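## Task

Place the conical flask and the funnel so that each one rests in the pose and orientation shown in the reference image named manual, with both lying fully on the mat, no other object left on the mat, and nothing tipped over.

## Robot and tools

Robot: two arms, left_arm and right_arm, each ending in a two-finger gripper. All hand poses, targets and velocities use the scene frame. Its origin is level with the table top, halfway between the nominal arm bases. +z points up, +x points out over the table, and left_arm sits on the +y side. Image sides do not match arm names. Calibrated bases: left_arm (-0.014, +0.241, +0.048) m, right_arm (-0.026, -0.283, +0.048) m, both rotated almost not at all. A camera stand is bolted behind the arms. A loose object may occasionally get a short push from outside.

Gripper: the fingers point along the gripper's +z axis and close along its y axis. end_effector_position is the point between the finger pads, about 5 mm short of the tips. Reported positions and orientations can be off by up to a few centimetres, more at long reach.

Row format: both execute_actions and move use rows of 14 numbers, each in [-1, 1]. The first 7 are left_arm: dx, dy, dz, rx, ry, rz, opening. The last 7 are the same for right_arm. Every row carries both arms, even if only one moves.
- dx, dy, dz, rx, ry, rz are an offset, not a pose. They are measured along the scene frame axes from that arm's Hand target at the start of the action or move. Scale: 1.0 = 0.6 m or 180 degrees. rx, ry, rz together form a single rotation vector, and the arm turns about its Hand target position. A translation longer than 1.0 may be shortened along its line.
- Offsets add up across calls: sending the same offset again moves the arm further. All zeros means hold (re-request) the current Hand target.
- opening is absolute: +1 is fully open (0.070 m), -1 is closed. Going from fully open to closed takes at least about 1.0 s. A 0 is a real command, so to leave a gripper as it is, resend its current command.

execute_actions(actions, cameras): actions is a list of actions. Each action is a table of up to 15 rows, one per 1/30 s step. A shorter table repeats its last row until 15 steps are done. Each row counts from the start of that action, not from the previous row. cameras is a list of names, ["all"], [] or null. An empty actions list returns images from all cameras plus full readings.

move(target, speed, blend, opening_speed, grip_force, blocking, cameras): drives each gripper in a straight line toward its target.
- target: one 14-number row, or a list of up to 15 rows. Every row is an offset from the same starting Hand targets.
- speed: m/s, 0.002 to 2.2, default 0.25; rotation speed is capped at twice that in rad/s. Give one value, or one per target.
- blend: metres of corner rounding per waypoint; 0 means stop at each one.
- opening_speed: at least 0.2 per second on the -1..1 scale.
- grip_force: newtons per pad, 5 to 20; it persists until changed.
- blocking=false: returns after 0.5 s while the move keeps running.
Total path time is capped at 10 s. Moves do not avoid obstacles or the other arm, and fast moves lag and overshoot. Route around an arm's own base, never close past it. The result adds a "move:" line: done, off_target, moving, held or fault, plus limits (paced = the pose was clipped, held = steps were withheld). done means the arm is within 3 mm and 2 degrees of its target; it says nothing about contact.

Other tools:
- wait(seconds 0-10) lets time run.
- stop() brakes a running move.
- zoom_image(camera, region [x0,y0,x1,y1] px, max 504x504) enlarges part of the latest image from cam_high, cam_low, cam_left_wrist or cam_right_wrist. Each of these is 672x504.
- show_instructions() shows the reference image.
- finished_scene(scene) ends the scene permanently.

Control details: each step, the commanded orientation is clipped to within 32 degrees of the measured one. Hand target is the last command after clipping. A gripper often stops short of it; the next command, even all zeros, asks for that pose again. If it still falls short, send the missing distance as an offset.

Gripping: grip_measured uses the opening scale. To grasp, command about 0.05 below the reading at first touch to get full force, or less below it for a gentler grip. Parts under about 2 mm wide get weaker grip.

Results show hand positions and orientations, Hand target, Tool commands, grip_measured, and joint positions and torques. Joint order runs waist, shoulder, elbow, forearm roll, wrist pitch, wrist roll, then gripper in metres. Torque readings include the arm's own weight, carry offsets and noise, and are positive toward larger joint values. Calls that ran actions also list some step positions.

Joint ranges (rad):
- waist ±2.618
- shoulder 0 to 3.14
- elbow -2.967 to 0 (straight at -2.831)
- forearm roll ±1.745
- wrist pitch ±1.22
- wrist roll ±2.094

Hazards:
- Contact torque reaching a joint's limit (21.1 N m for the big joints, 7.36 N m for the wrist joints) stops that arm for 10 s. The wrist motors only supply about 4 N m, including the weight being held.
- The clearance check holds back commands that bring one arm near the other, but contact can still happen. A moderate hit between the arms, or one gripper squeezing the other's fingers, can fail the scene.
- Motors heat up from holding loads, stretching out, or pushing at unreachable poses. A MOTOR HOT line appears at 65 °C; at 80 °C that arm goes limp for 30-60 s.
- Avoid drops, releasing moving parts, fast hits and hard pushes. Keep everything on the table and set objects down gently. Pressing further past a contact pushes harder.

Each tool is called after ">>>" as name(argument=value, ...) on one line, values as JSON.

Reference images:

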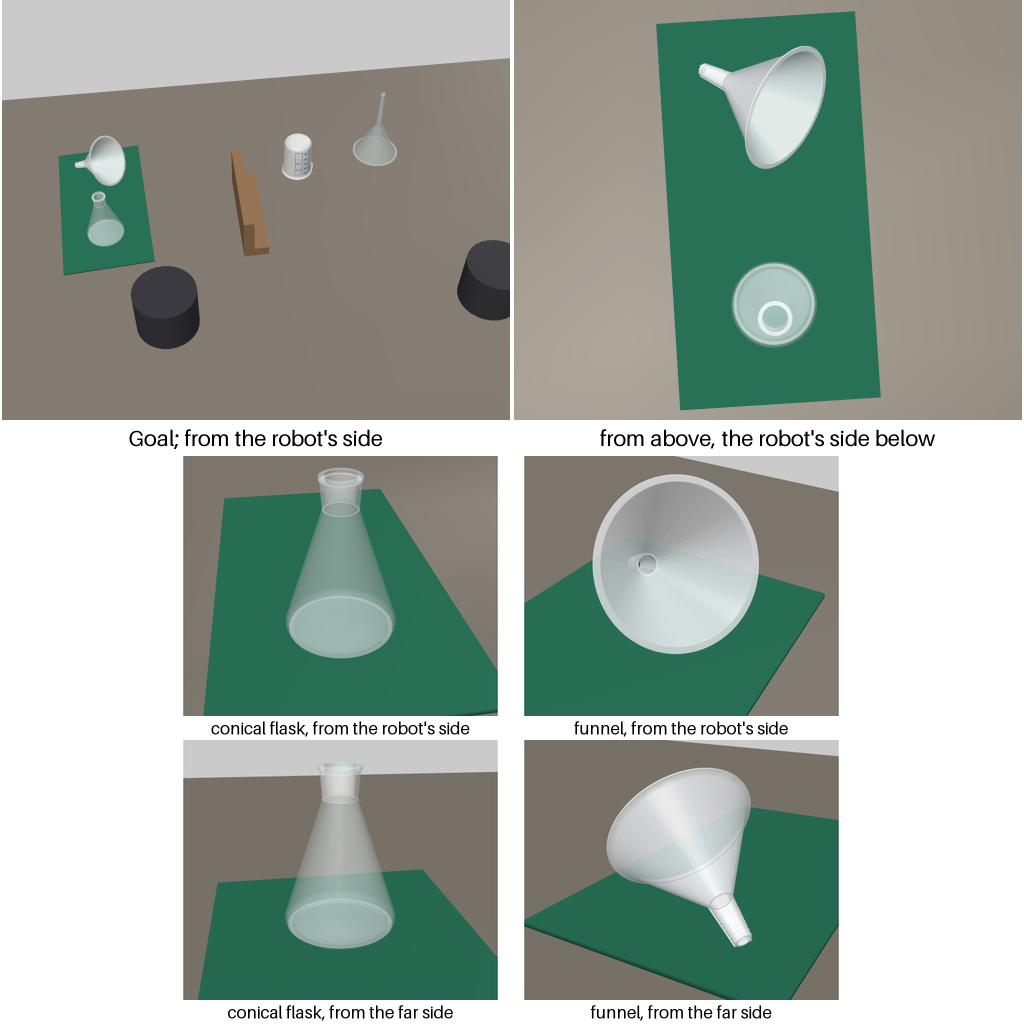

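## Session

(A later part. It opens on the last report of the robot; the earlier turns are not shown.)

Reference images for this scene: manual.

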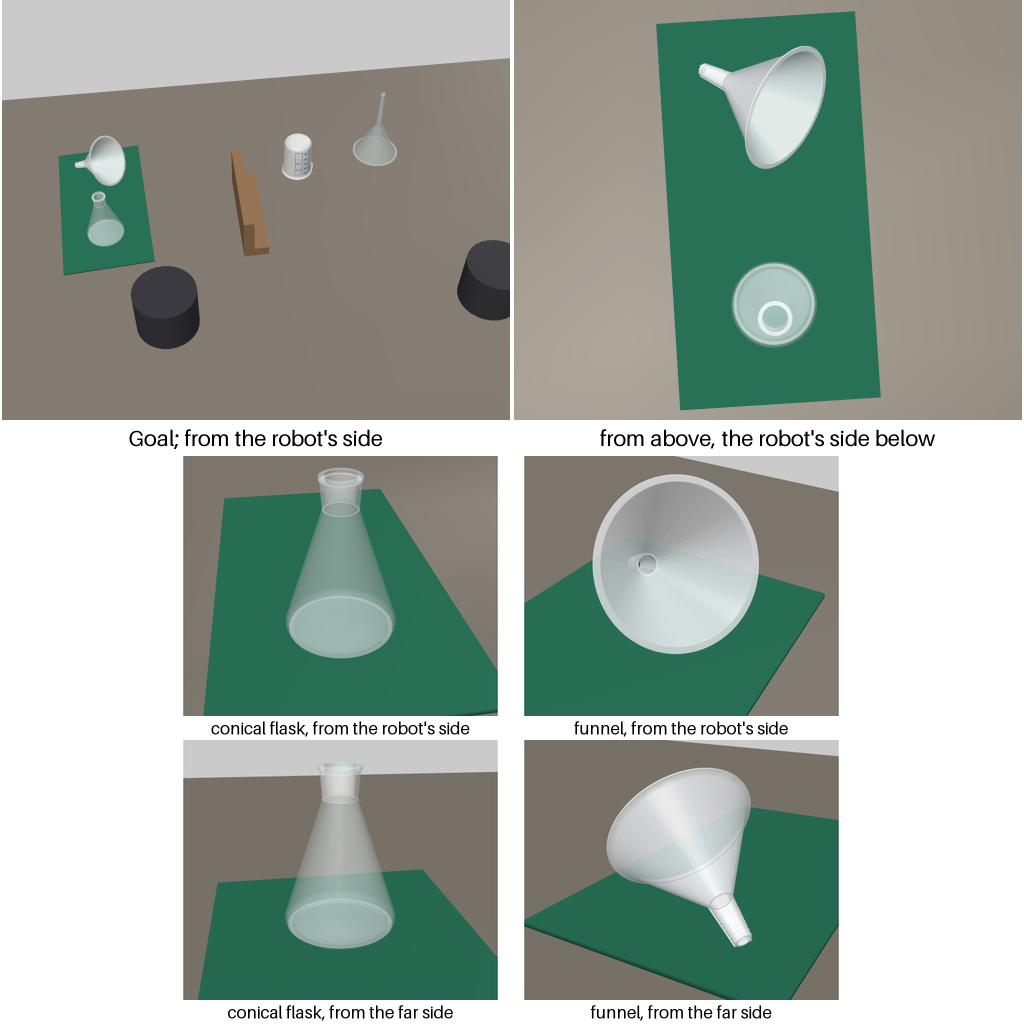

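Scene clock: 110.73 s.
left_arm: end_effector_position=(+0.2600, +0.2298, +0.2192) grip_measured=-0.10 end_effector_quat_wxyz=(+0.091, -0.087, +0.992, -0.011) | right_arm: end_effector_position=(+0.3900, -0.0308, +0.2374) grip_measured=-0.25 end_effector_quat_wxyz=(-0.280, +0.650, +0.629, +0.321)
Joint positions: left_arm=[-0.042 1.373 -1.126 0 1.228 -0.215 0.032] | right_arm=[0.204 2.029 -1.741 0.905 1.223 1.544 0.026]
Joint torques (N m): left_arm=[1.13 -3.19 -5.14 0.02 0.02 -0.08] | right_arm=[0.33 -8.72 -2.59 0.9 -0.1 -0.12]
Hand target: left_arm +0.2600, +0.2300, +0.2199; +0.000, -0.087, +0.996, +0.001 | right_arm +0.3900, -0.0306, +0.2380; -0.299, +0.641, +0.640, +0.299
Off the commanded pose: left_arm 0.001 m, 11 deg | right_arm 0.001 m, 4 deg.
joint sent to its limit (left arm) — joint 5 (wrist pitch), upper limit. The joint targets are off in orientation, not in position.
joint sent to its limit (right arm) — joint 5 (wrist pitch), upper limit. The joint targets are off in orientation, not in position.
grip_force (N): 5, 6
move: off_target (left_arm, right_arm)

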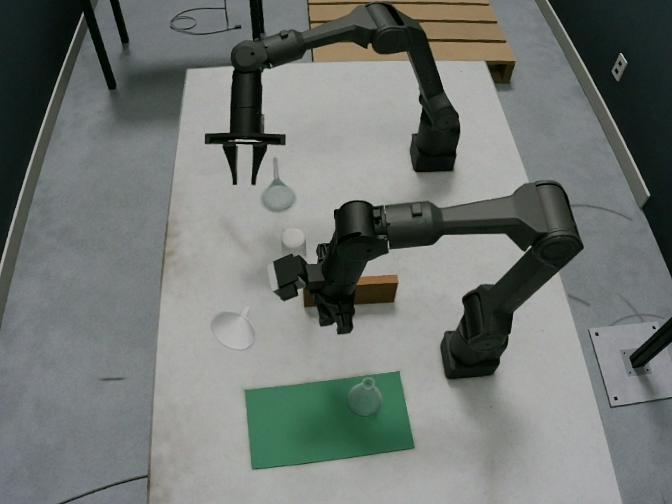

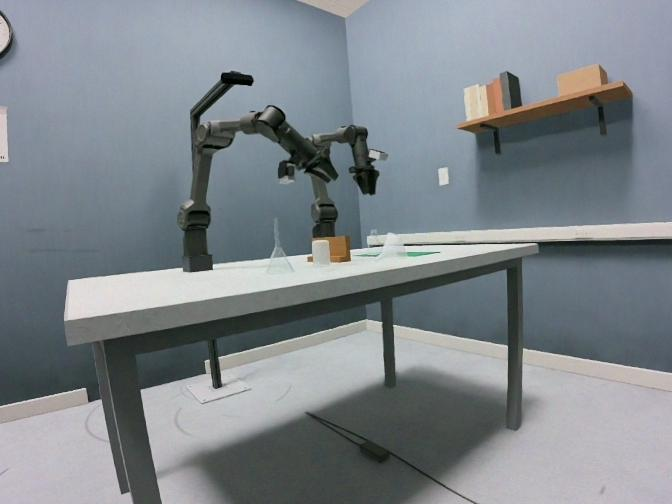

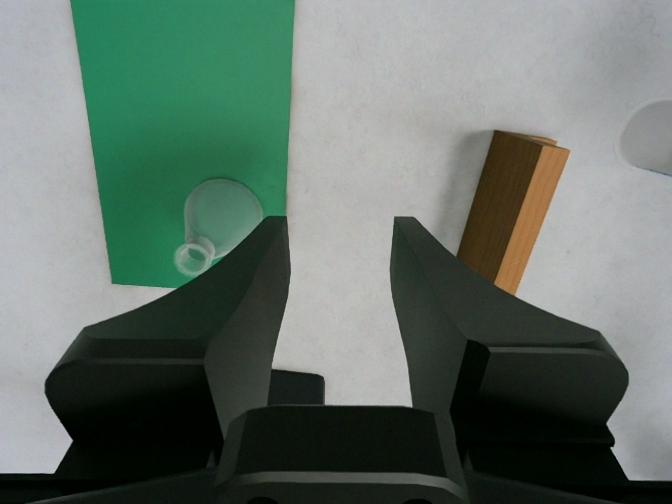

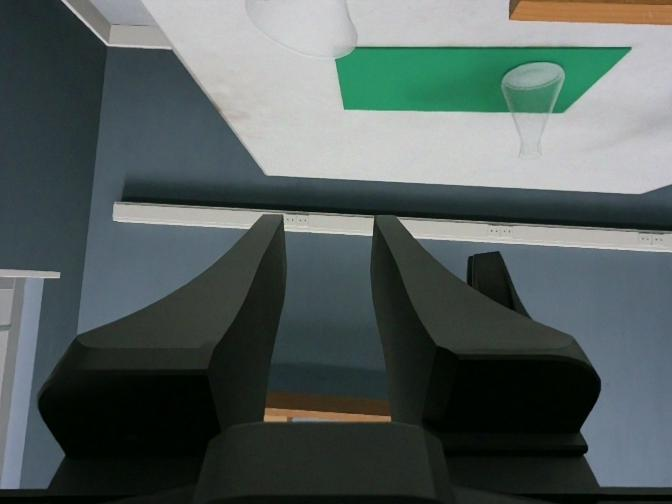

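>>> move(target=[[0, 0, 0, 0, 0, -0.5, 0.0, 0, 0, 0, 0, 0, 0, -0.25], [0.225, -0.2417, -0.1833, 0, 0, -0.6, 0.0, 0.108, -0.544, 0.0, 0, 0, -0.2222, -0.25], [0.236, -0.2057, -0.2582, 0, 0, -0.6589, 0.0, 0.108, -0.544, 0.0, 0, 0, -0.2222, -0.25]], speed=[0.6, 0.6, 0.2], blend=[0.05, 0.02, 0], cameras=["cam_low", "cam_left_wrist", "cam_high"])

>>> zoom_image(camera="cam_left_wrist", region=[180, 120, 480, 420])

Scene clock: 116.90 s.
left_arm: end_effector_position=(+0.4015, +0.1069, +0.0645) grip_measured=+0.00 end_effector_quat_wxyz=(+0.000, +0.812, +0.583, +0.000) | right_arm: end_effector_position=(+0.4550, -0.3565, +0.2375) grip_measured=-0.25 end_effector_quat_wxyz=(-0.154, +0.826, +0.369, +0.398)
Joint positions: left_arm=[-0.314 2.213 -1.683 0 1.127 1.584 0.035] | right_arm=[-0.494 2.028 -1.739 0.906 1.223 1.543 0.026]
Joint torques (N m): left_arm=[0.24 -7.76 -6.35 -0.11 0.06 -0.09] | right_arm=[-0.82 -9.56 -2.3 0.81 -0.03 -0.13]
Hand target: left_arm +0.4016, +0.1066, +0.0650; +0.001, +0.812, +0.583, +0.000 | right_arm +0.4548, -0.3570, +0.2380; -0.178, +0.822, +0.383, +0.383
Off the commanded pose: left_arm 0.001 m, 0 deg | right_arm 0.001 m, 4 deg.
joint sent to its limit (right arm) — joint 5 (wrist pitch), upper limit. The joint targets are off in orientation, not in position.
grip_force (N): 5, 6
move: off_target (right_arm); blend cut to 0 m at target 1
Images, in order (width x height): cam_high 672x504, cam_low 672x504, cam_left_wrist 672x504.

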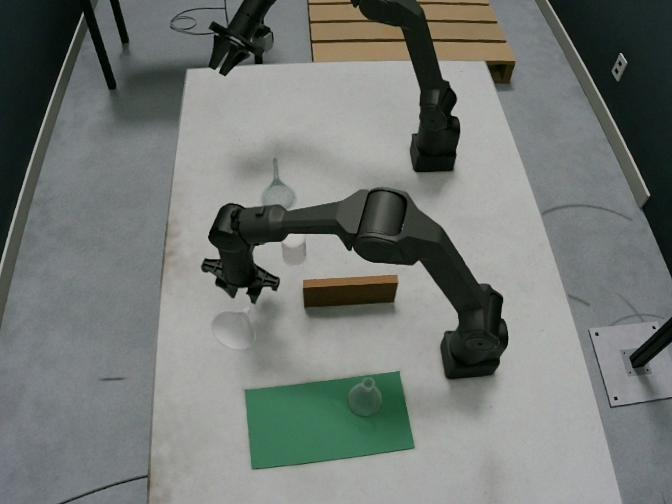

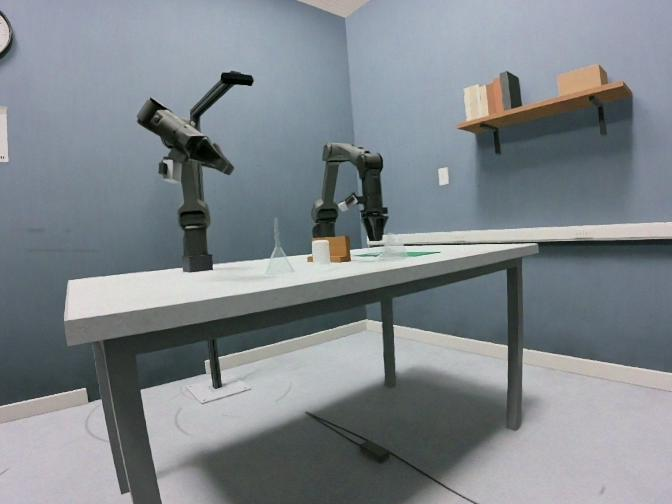

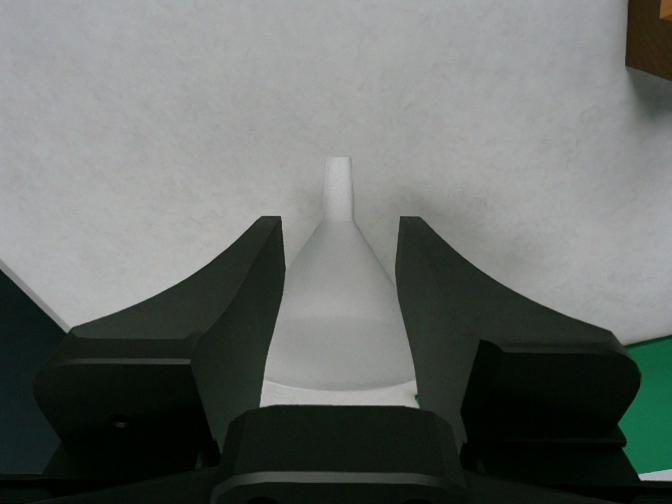

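Scaled by 1.680 from the camera's 672x504 image, which has a finer 960x720 frame.

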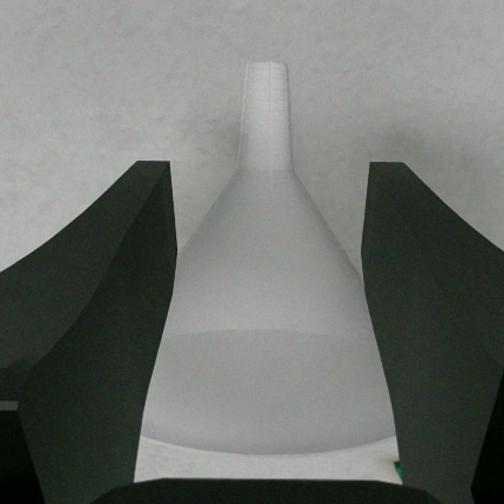

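>>> move(target=[0.0057, 0.0122, -0.05, 0, 0, 0, 0.0, 0, 0, 0, 0, 0, 0, -0.25], speed=0.12, cameras=["cam_low", "cam_left_wrist"])

>>> zoom_image(camera="cam_left_wrist", region=[180, 120, 480, 420])

>>> zoom_image(camera="cam_low", region=[340, 214, 424, 277])

Scene clock: 121.00 s.
left_arm: end_effector_position=(+0.4049, +0.1142, +0.0342) grip_measured=+0.00 end_effector_quat_wxyz=(+0.000, +0.812, +0.584, +0.000) | right_arm: end_effector_position=(+0.4549, -0.3565, +0.2379) grip_measured=-0.25 end_effector_quat_wxyz=(-0.153, +0.826, +0.369, +0.398)
Joint positions: left_arm=[-0.295 2.262 -1.645 0 1.04 1.601 0.035] | right_arm=[-0.494 2.027 -1.739 0.906 1.223 1.543 0.026]
Joint torques (N m): left_arm=[0.77 -7.63 -5.7 0.06 0.05 0.12] | right_arm=[-0.73 -9.58 -2.3 0.75 -0.17 -0.13]
Hand target: left_arm +0.4050, +0.1139, +0.0350; +0.001, +0.812, +0.583, +0.000 | right_arm +0.4548, -0.3570, +0.2380; -0.178, +0.822, +0.383, +0.383
Off the commanded pose: left_arm 0.001 m, 0 deg | right_arm 0.000 m, 4 deg.
joint sent to its limit (right arm) — joint 5 (wrist pitch), upper limit. The joint targets are off in orientation, not in position.
grip_force (N): 5, 6
move: off_target (right_arm)
Images, in order (width x height): cam_low 672x504, cam_left_wrist 672x504.

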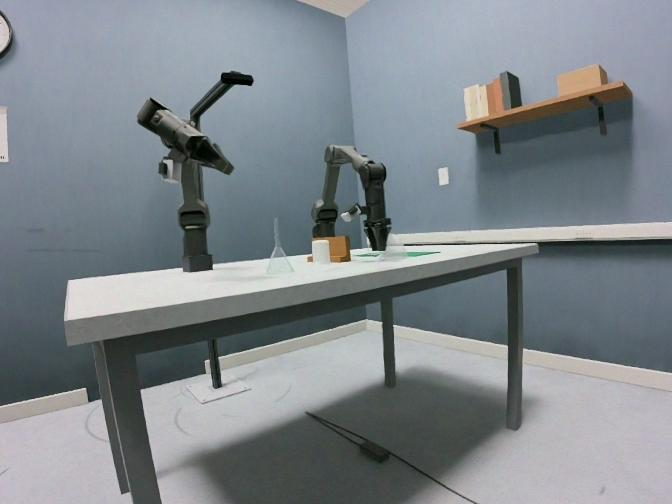

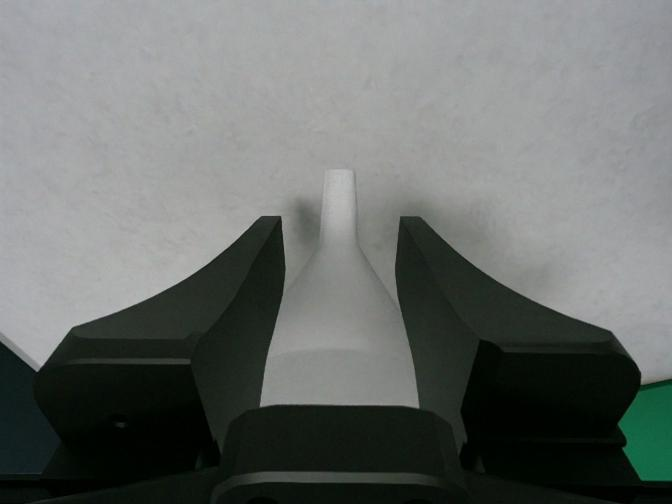

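Scaled by 1.680 from the camera's 672x504 image, which has a finer 960x720 frame.

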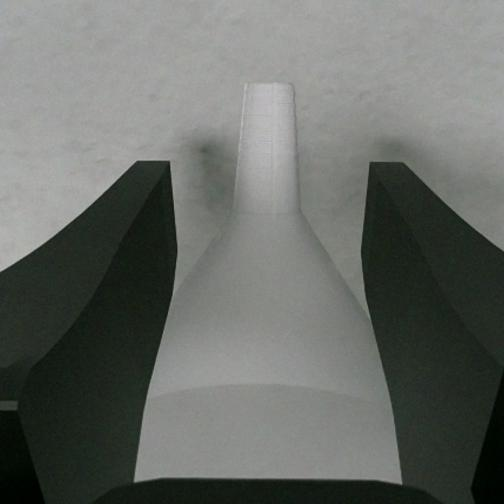

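Scaled by 6.000 from the camera's 672x504 image, which has a finer 960x720 frame.

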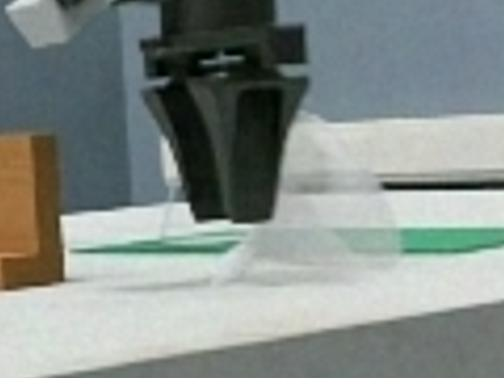

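>>> move(target=[[0, 0, -0.0425, 0, 0, 0, 0.0, 0, 0, 0, 0, 0, 0, -0.25], [0, 0, -0.0425, 0, 0, 0, -0.85, 0, 0, 0, 0, 0, 0, -0.25]], speed=0.1, opening_speed=1.0, grip_force=[10, 6], cameras=["cam_low", "cam_left_wrist"])

>>> zoom_image(camera="cam_left_wrist", region=[180, 120, 480, 420])

>>> zoom_image(camera="cam_low", region=[340, 214, 424, 277])

Scene clock: 123.83 s.
left_arm: end_effector_position=(+0.4049, +0.1142, +0.0094) grip_measured=-0.63 end_effector_quat_wxyz=(+0.000, +0.812, +0.584, +0.000) | right_arm: end_effector_position=(+0.4549, -0.3565, +0.2379) grip_measured=-0.25 end_effector_quat_wxyz=(-0.153, +0.826, +0.369, +0.398)
Joint positions: left_arm=[-0.295 2.305 -1.617 0 0.97 1.601 0.013] | right_arm=[-0.494 2.027 -1.739 0.906 1.223 1.543 0.026]
Joint torques (N m): left_arm=[0.14 -7.78 -6.22 0.2 0.02 -0.08] | right_arm=[-0.72 -9.58 -2.31 0.75 -0.19 -0.13]
Hand target: left_arm +0.4050, +0.1139, +0.0095; +0.001, +0.812, +0.583, +0.000 | right_arm +0.4548, -0.3570, +0.2380; -0.178, +0.822, +0.383, +0.383
Off the commanded pose: left_arm 0.000 m, 0 deg | right_arm 0.000 m, 4 deg.
joint sent to its limit (right arm) — joint 5 (wrist pitch), upper limit. The joint targets are off in orientation, not in position.
grip_force (N): 10, 6
move: off_target (right_arm)
Images, in order (width x height): cam_low 672x504, cam_left_wrist 672x504.

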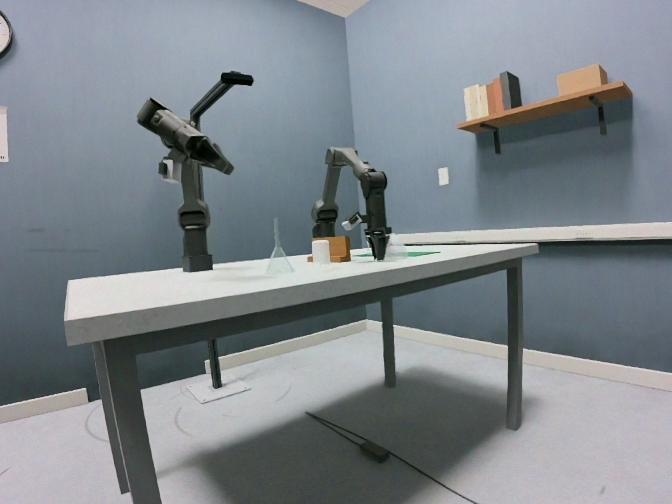

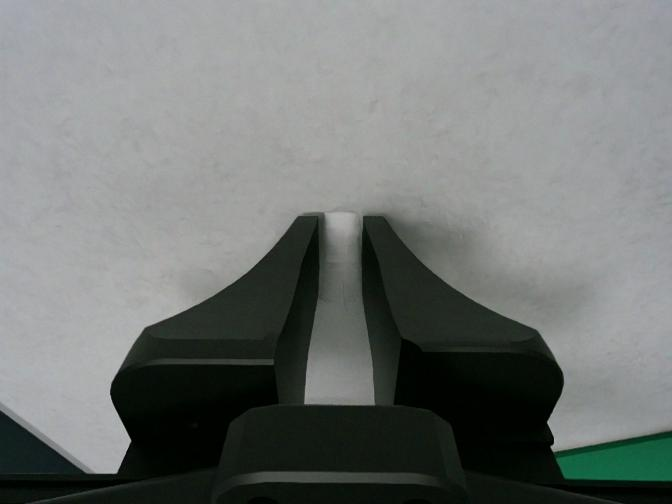

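Scaled by 1.680 from the camera's 672x504 image, which has a finer 960x720 frame.

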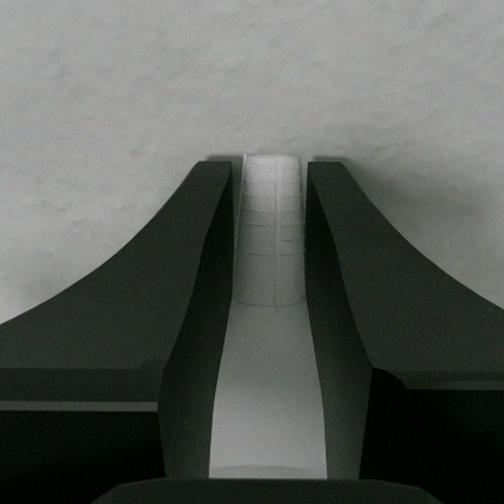

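Scaled by 6.000 from the camera's 672x504 image, which has a finer 960x720 frame.

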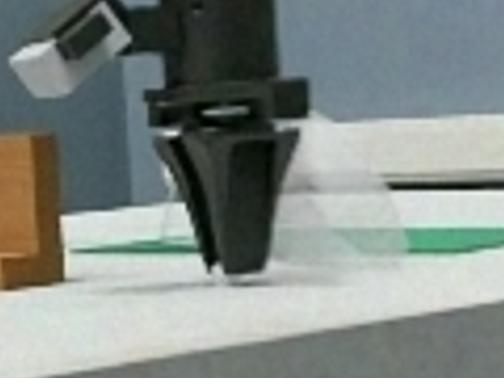

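>>> move(target=[[0, 0.0068, 0.0925, 0, 0, 0, -0.85, 0, 0, 0, 0, 0, 0, -0.25], [-0.025, 0.2102, 0.1175, 0, 0, 0.5, -0.85, 0, 0, 0, 0, 0, 0, -0.25], [-0.0833, 0.4135, 0.1008, 0, 0, 0.9731, -0.85, 0, 0, 0, 0, 0, 0, -0.25]], speed=[0.15, 0.55, 0.55], blend=[0.02, 0.05, 0], cameras=["cam_low", "cam_left_wrist", "cam_high"])

>>> show_instructions()

>>> zoom_image(camera="cam_left_wrist", region=[180, 120, 480, 420])

>>> zoom_image(camera="cam_high", region=[220, 340, 420, 490])

Scene clock: 132.23 s.
left_arm: end_effector_position=(+0.3548, +0.3621, +0.0702) grip_measured=-0.64 end_effector_quat_wxyz=(+0.000, -0.549, +0.836, +0.001) | right_arm: end_effector_position=(+0.4549, -0.3565, +0.2379) grip_measured=-0.25 end_effector_quat_wxyz=(-0.153, +0.826, +0.369, +0.398)
Joint positions: left_arm=[0.316 2.044 -1.404 0.001 1.02 -0.846 0.013] | right_arm=[-0.494 2.027 -1.739 0.906 1.223 1.543 0.026]
Joint torques (N m): left_arm=[0.05 -5.77 -6.34 0.18 -0.11 0.19] | right_arm=[-0.69 -9.58 -2.36 0.76 -0.19 -0.13]
Hand target: left_arm +0.3550, +0.3620, +0.0700; +0.000, -0.549, +0.836, +0.001 | right_arm +0.4548, -0.3570, +0.2380; -0.178, +0.822, +0.383, +0.383
Off the commanded pose: left_arm 0.000 m, 0 deg | right_arm 0.000 m, 4 deg.
joint sent to its limit (right arm) — joint 5 (wrist pitch), upper limit. The joint targets are off in orientation, not in position.
grip_force (N): 10, 6
move: off_target (right_arm)
Images, in order (width x height): cam_high 672x504, cam_low 672x504, cam_left_wrist 672x504.

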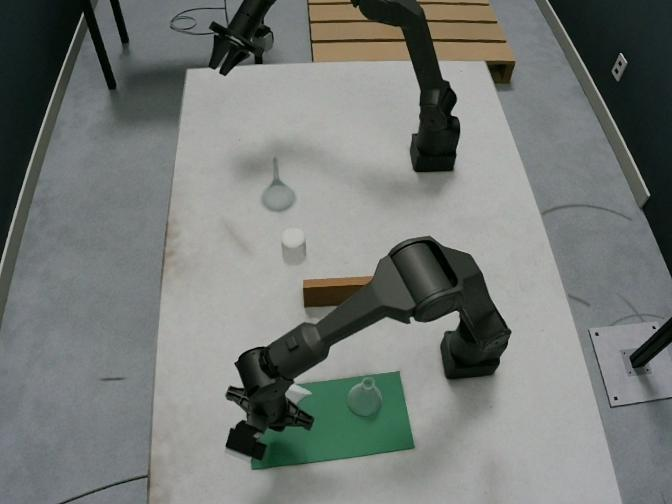

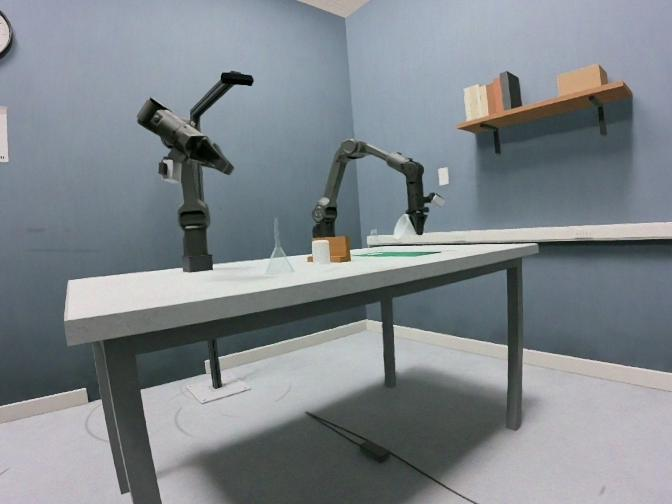

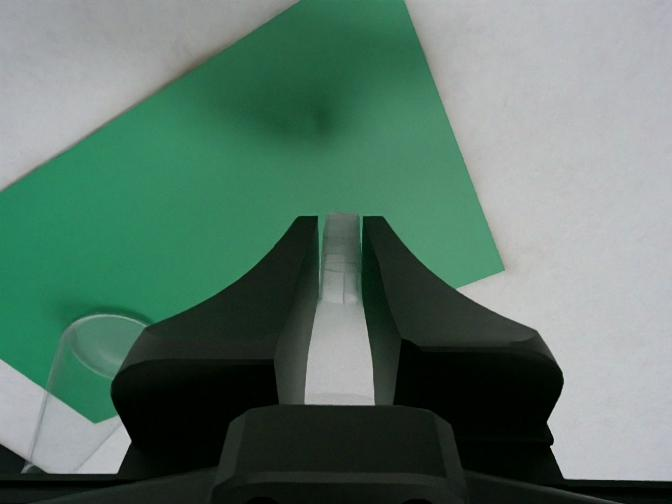

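Reference images for this scene: manual.

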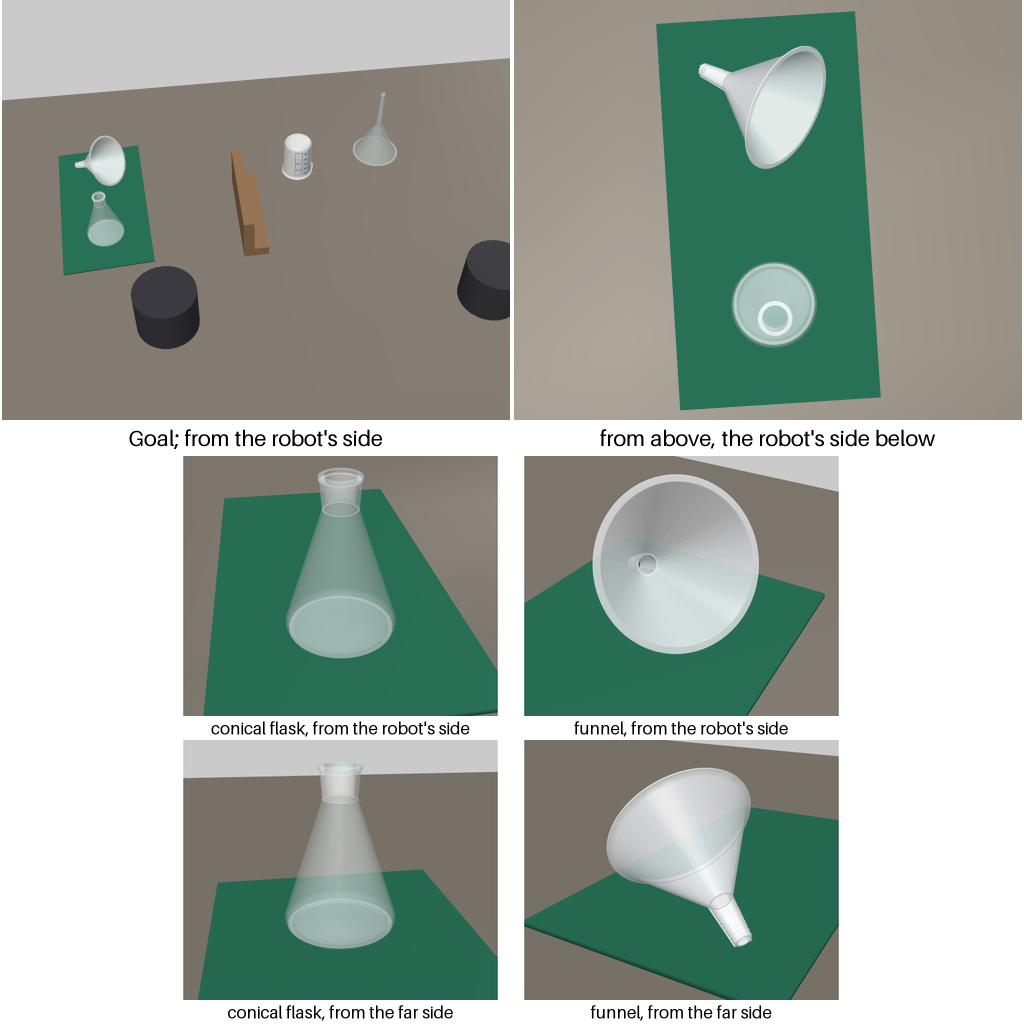

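Scaled by 1.680 from the camera's 672x504 image, which has a finer 960x720 frame.

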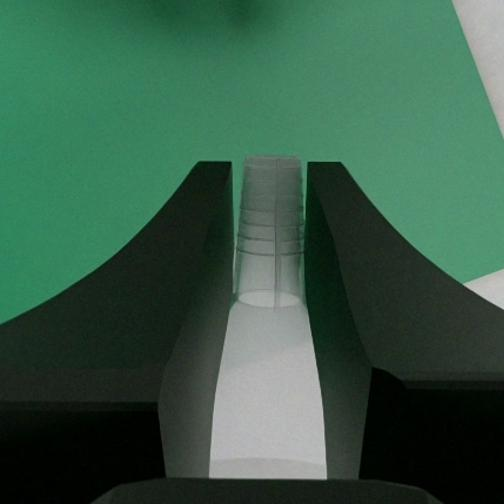

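Scaled by 2.520 from the camera's 672x504 image, which has a finer 960x720 frame.

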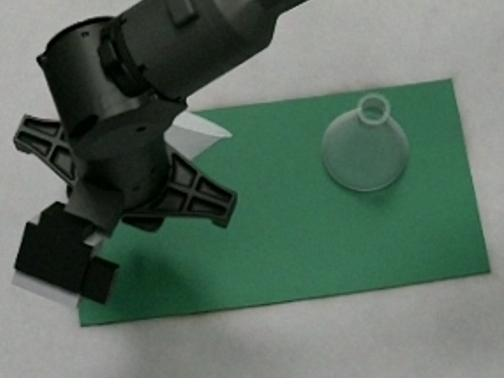

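>>> move(target=[[0, 0, -0.0667, 0, 0, -0.02, -0.85, 0, 0, 0, 0, 0, 0, -0.25], [0, 0, -0.0958, 0, 0, -0.02, -0.85, 0, 0, 0, 0, 0, 0, -0.25]], speed=[0.12, 0.04], blend=[0.01, 0], cameras=["cam_low", "cam_left_wrist", "cam_high"])

>>> zoom_image(camera="cam_low", region=[360, 200, 456, 272])

>>> zoom_image(camera="cam_left_wrist", region=[180, 120, 480, 420])

>>> zoom_image(camera="cam_high", region=[220, 340, 420, 490])

Scene clock: 136.23 s.
left_arm: end_effector_position=(+0.3549, +0.3621, +0.0122) grip_measured=-0.64 end_effector_quat_wxyz=(+0.000, -0.522, +0.853, +0.001) | right_arm: end_effector_position=(+0.4549, -0.3565, +0.2379) grip_measured=-0.25 end_effector_quat_wxyz=(-0.153, +0.826, +0.369, +0.398)
Joint positions: left_arm=[0.316 2.152 -1.33 0.001 0.837 -0.782 0.013] | right_arm=[-0.494 2.027 -1.739 0.906 1.223 1.543 0.026]
Joint torques (N m): left_arm=[0.36 -6.7 -4.4 0.37 -0.03 -0.09] | right_arm=[-0.67 -9.58 -2.37 0.76 -0.19 -0.13]
Hand target: left_arm +0.3550, +0.3620, +0.0125; +0.000, -0.522, +0.853, +0.001 | right_arm +0.4548, -0.3570, +0.2380; -0.178, +0.822, +0.383, +0.383
Off the commanded pose: left_arm 0.000 m, 0 deg | right_arm 0.000 m, 4 deg.
joint sent to its limit (right arm) — joint 5 (wrist pitch), upper limit. The joint targets are off in orientation, not in position.
grip_force (N): 10, 6
move: off_target (right_arm); blend cut to 0.0087 m at target 1
Images, in order (width x height): cam_high 672x504, cam_low 672x504, cam_left_wrist 672x504.

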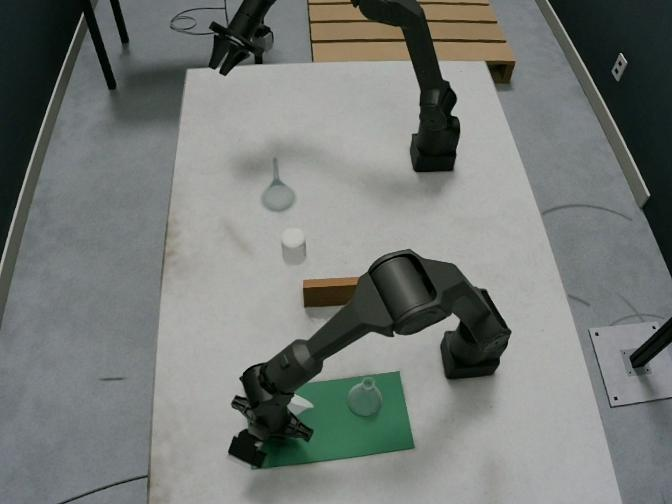

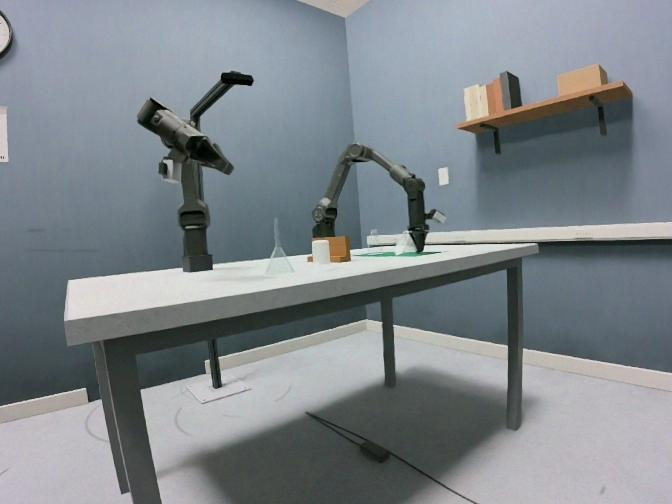

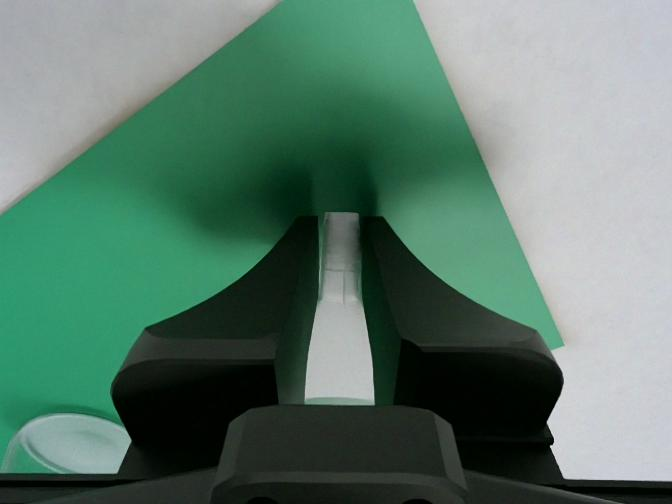

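Scaled by 5.250 from the camera's 672x504 image, which has a finer 960x720 frame.

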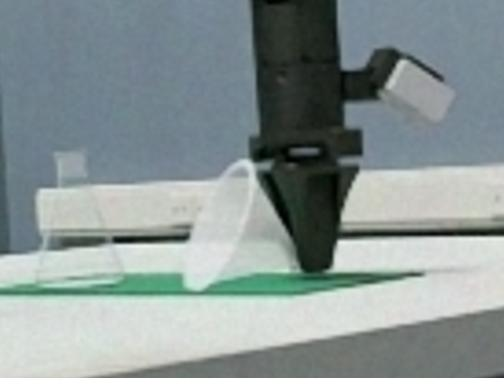

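Scaled by 1.680 from the camera's 672x504 image, which has a finer 960x720 frame.

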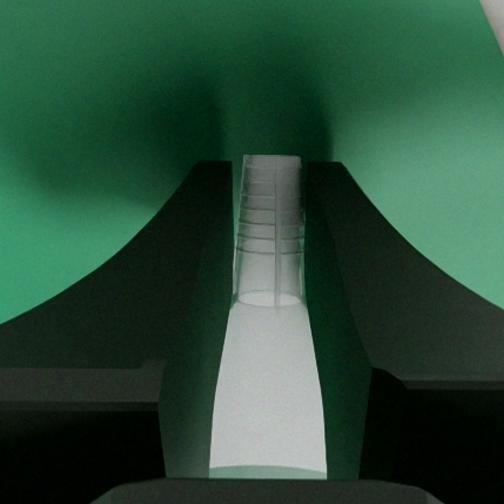

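Scaled by 2.520 from the camera's 672x504 image, which has a finer 960x720 frame.

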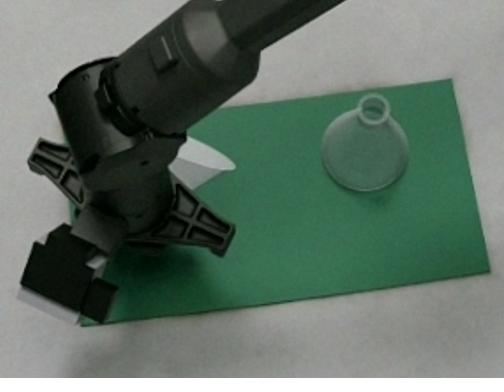

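>>> move(target=[[0, 0, -0.0014, 0, 0, 0, -0.85, 0, 0, 0, 0, 0, 0, -0.25], [0, 0, -0.0014, 0, 0, 0, -0.2, 0, 0, 0, 0, 0, 0, -0.25]], speed=0.02, opening_speed=0.5, cameras=["cam_low", "cam_left_wrist", "cam_high"])

>>> zoom_image(camera="cam_low", region=[360, 200, 456, 272])

>>> zoom_image(camera="cam_left_wrist", region=[180, 120, 480, 420])

Scene clock: 139.23 s.
left_arm: end_effector_position=(+0.3552, +0.3622, +0.0119) grip_measured=-0.20 end_effector_quat_wxyz=(+0.000, -0.522, +0.853, +0.000) | right_arm: end_effector_position=(+0.4549, -0.3565, +0.2379) grip_measured=-0.25 end_effector_quat_wxyz=(-0.153, +0.826, +0.369, +0.398)
Joint positions: left_arm=[0.316 2.153 -1.33 0.001 0.835 -0.782 0.028] | right_arm=[-0.494 2.027 -1.739 0.906 1.223 1.543 0.026]
Joint torques (N m): left_arm=[1.26 -6.7 -3.86 0.3 0 -0.07] | right_arm=[-0.64 -9.57 -2.38 0.76 -0.19 -0.13]
Hand target: left_arm +0.3550, +0.3620, +0.0117; +0.000, -0.522, +0.853, +0.001 | right_arm +0.4548, -0.3570, +0.2380; -0.178, +0.822, +0.383, +0.383
Off the commanded pose: left_arm 0.000 m, 0 deg | right_arm 0.000 m, 4 deg.
joint sent to its limit (right arm) — joint 5 (wrist pitch), upper limit. The joint targets are off in orientation, not in position.
grip_force (N): 10, 6
move: off_target (right_arm)
Images, in order (width x height): cam_high 672x504, cam_low 672x504, cam_left_wrist 672x504.

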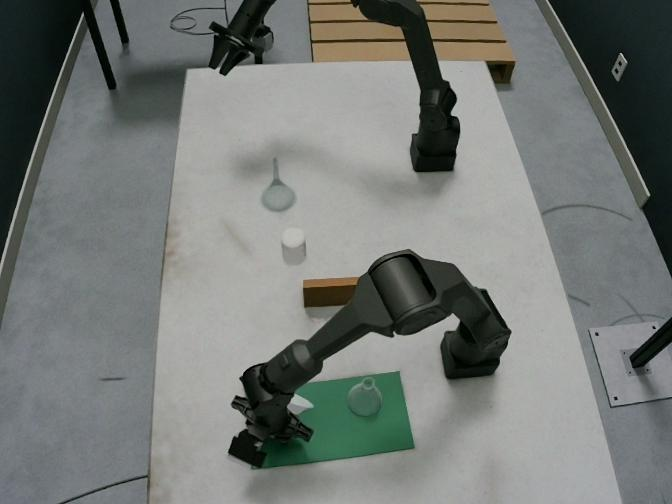

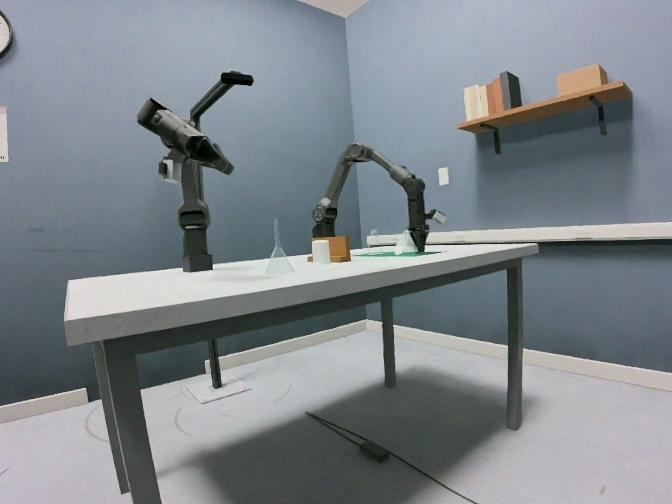

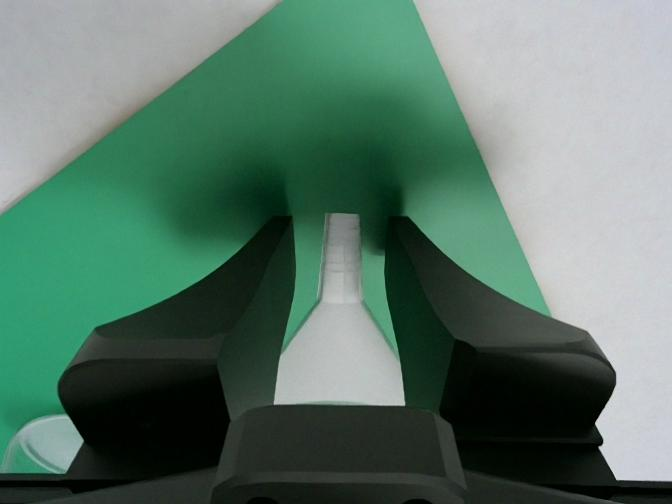

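Scaled by 5.250 from the camera's 672x504 image, which has a finer 960x720 frame.

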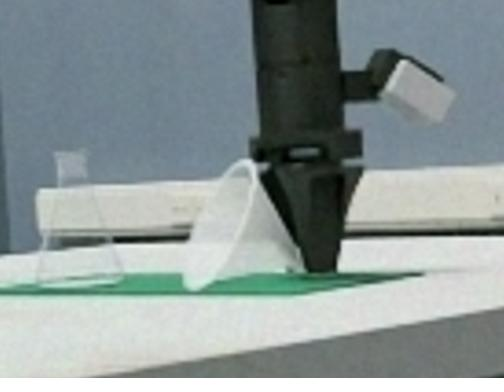

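Scaled by 1.680 from the camera's 672x504 image, which has a finer 960x720 frame.

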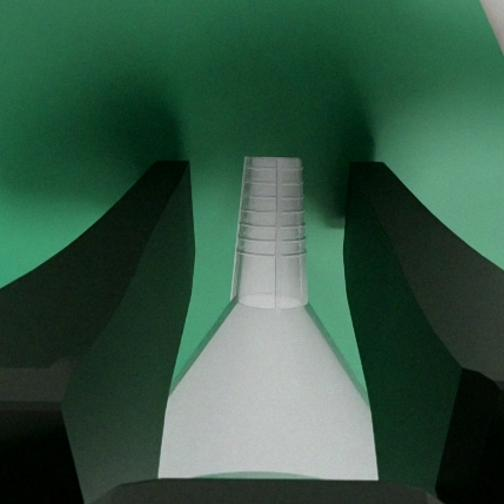

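>>> move(target=[[0, 0, 0.07, 0, 0, 0, -0.2, 0, 0, 0, 0, 0, 0, -0.25], [-0.06, -0.1, 0.24, 0, 0, 0, -0.2, 0, 0, 0, 0, 0, 0, -0.25]], speed=[0.1, 0.3], blend=[0.015, 0], cameras=["cam_low", "cam_left_wrist", "cam_high"])

>>> zoom_image(camera="cam_low", region=[360, 200, 456, 272])

>>> zoom_image(camera="cam_high", region=[220, 340, 420, 490])

Scene clock: 141.40 s.
left_arm: end_effector_position=(+0.3190, +0.3017, +0.1555) grip_measured=-0.20 end_effector_quat_wxyz=(+0.002, -0.523, +0.853, -0.001) | right_arm: end_effector_position=(+0.4549, -0.3565, +0.2379) grip_measured=-0.25 end_effector_quat_wxyz=(-0.153, +0.826, +0.369, +0.398)
Joint positions: left_arm=[0.179 1.769 -1.343 0 1.228 -0.919 0.028] | right_arm=[-0.494 2.027 -1.739 0.906 1.223 1.543 0.026]
Joint torques (N m): left_arm=[1.43 -4.54 -5.25 0.39 -0.09 0.19] | right_arm=[-0.64 -9.58 -2.4 0.76 -0.19 -0.13]
Hand target: left_arm +0.3190, +0.3020, +0.1557; +0.000, -0.522, +0.853, +0.001 | right_arm +0.4548, -0.3570, +0.2380; -0.178, +0.822, +0.383, +0.383
Off the commanded pose: left_arm 0.000 m, 0 deg | right_arm 0.000 m, 4 deg.
joint sent to its limit (left arm) — joint 5 (wrist pitch), upper limit. The joint targets still meet the commanded pose.
joint sent to its limit (right arm) — joint 5 (wrist pitch), upper limit. The joint targets are off in orientation, not in position.
grip_force (N): 10, 6
move: off_target (right_arm)
Images, in order (width x height): cam_high 672x504, cam_low 672x504, cam_left_wrist 672x504.

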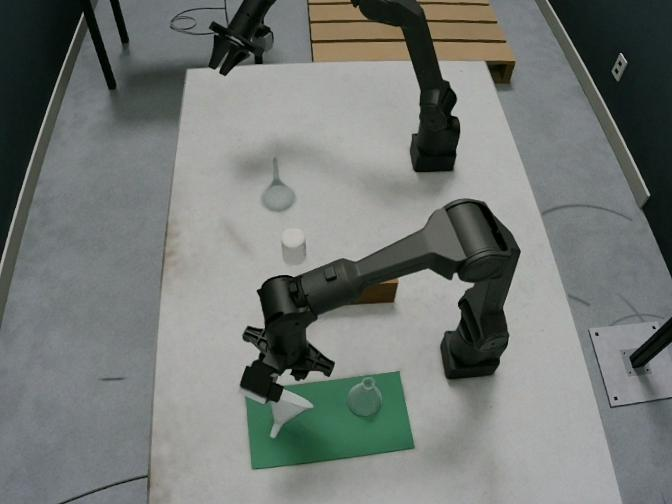

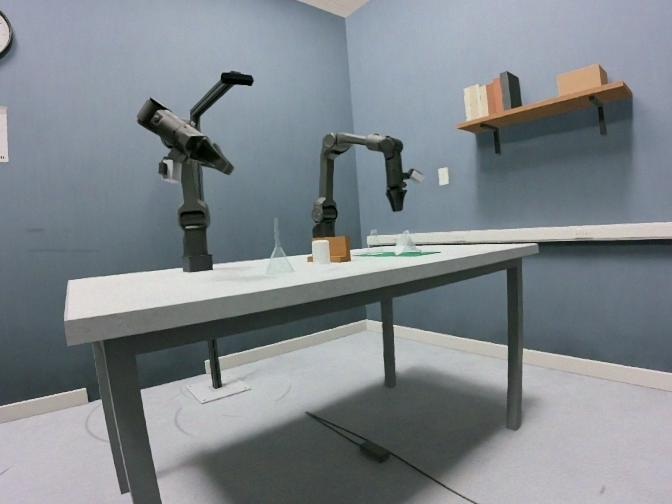

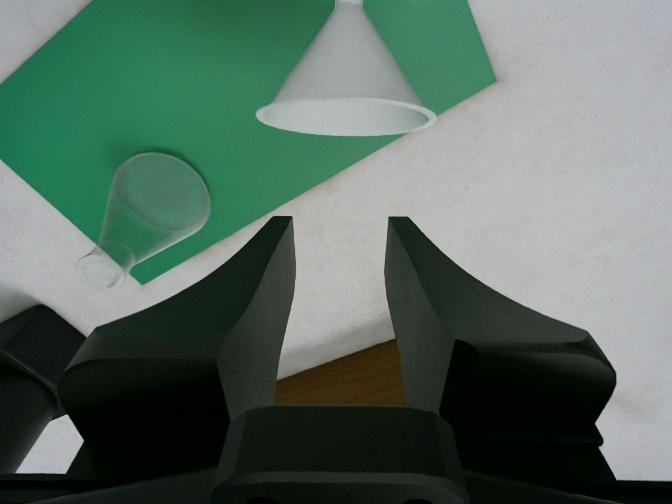

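Scaled by 5.250 from the camera's 672x504 image, which has a finer 960x720 frame.

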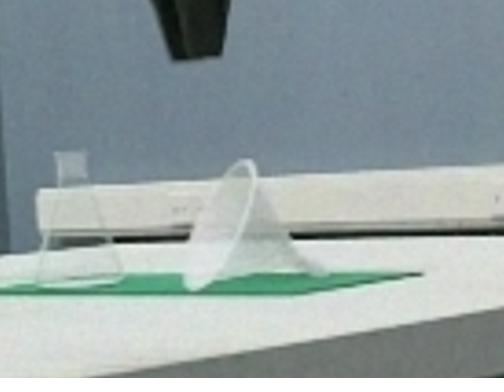

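Scaled by 2.520 from the camera's 672x504 image, which has a finer 960x720 frame.

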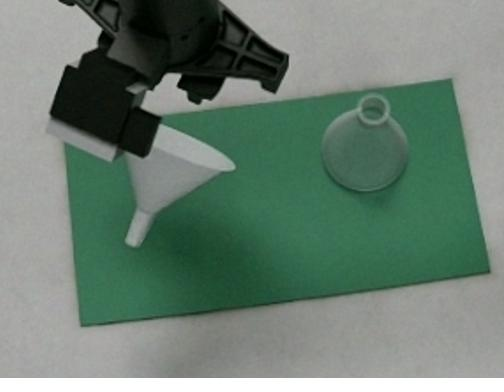

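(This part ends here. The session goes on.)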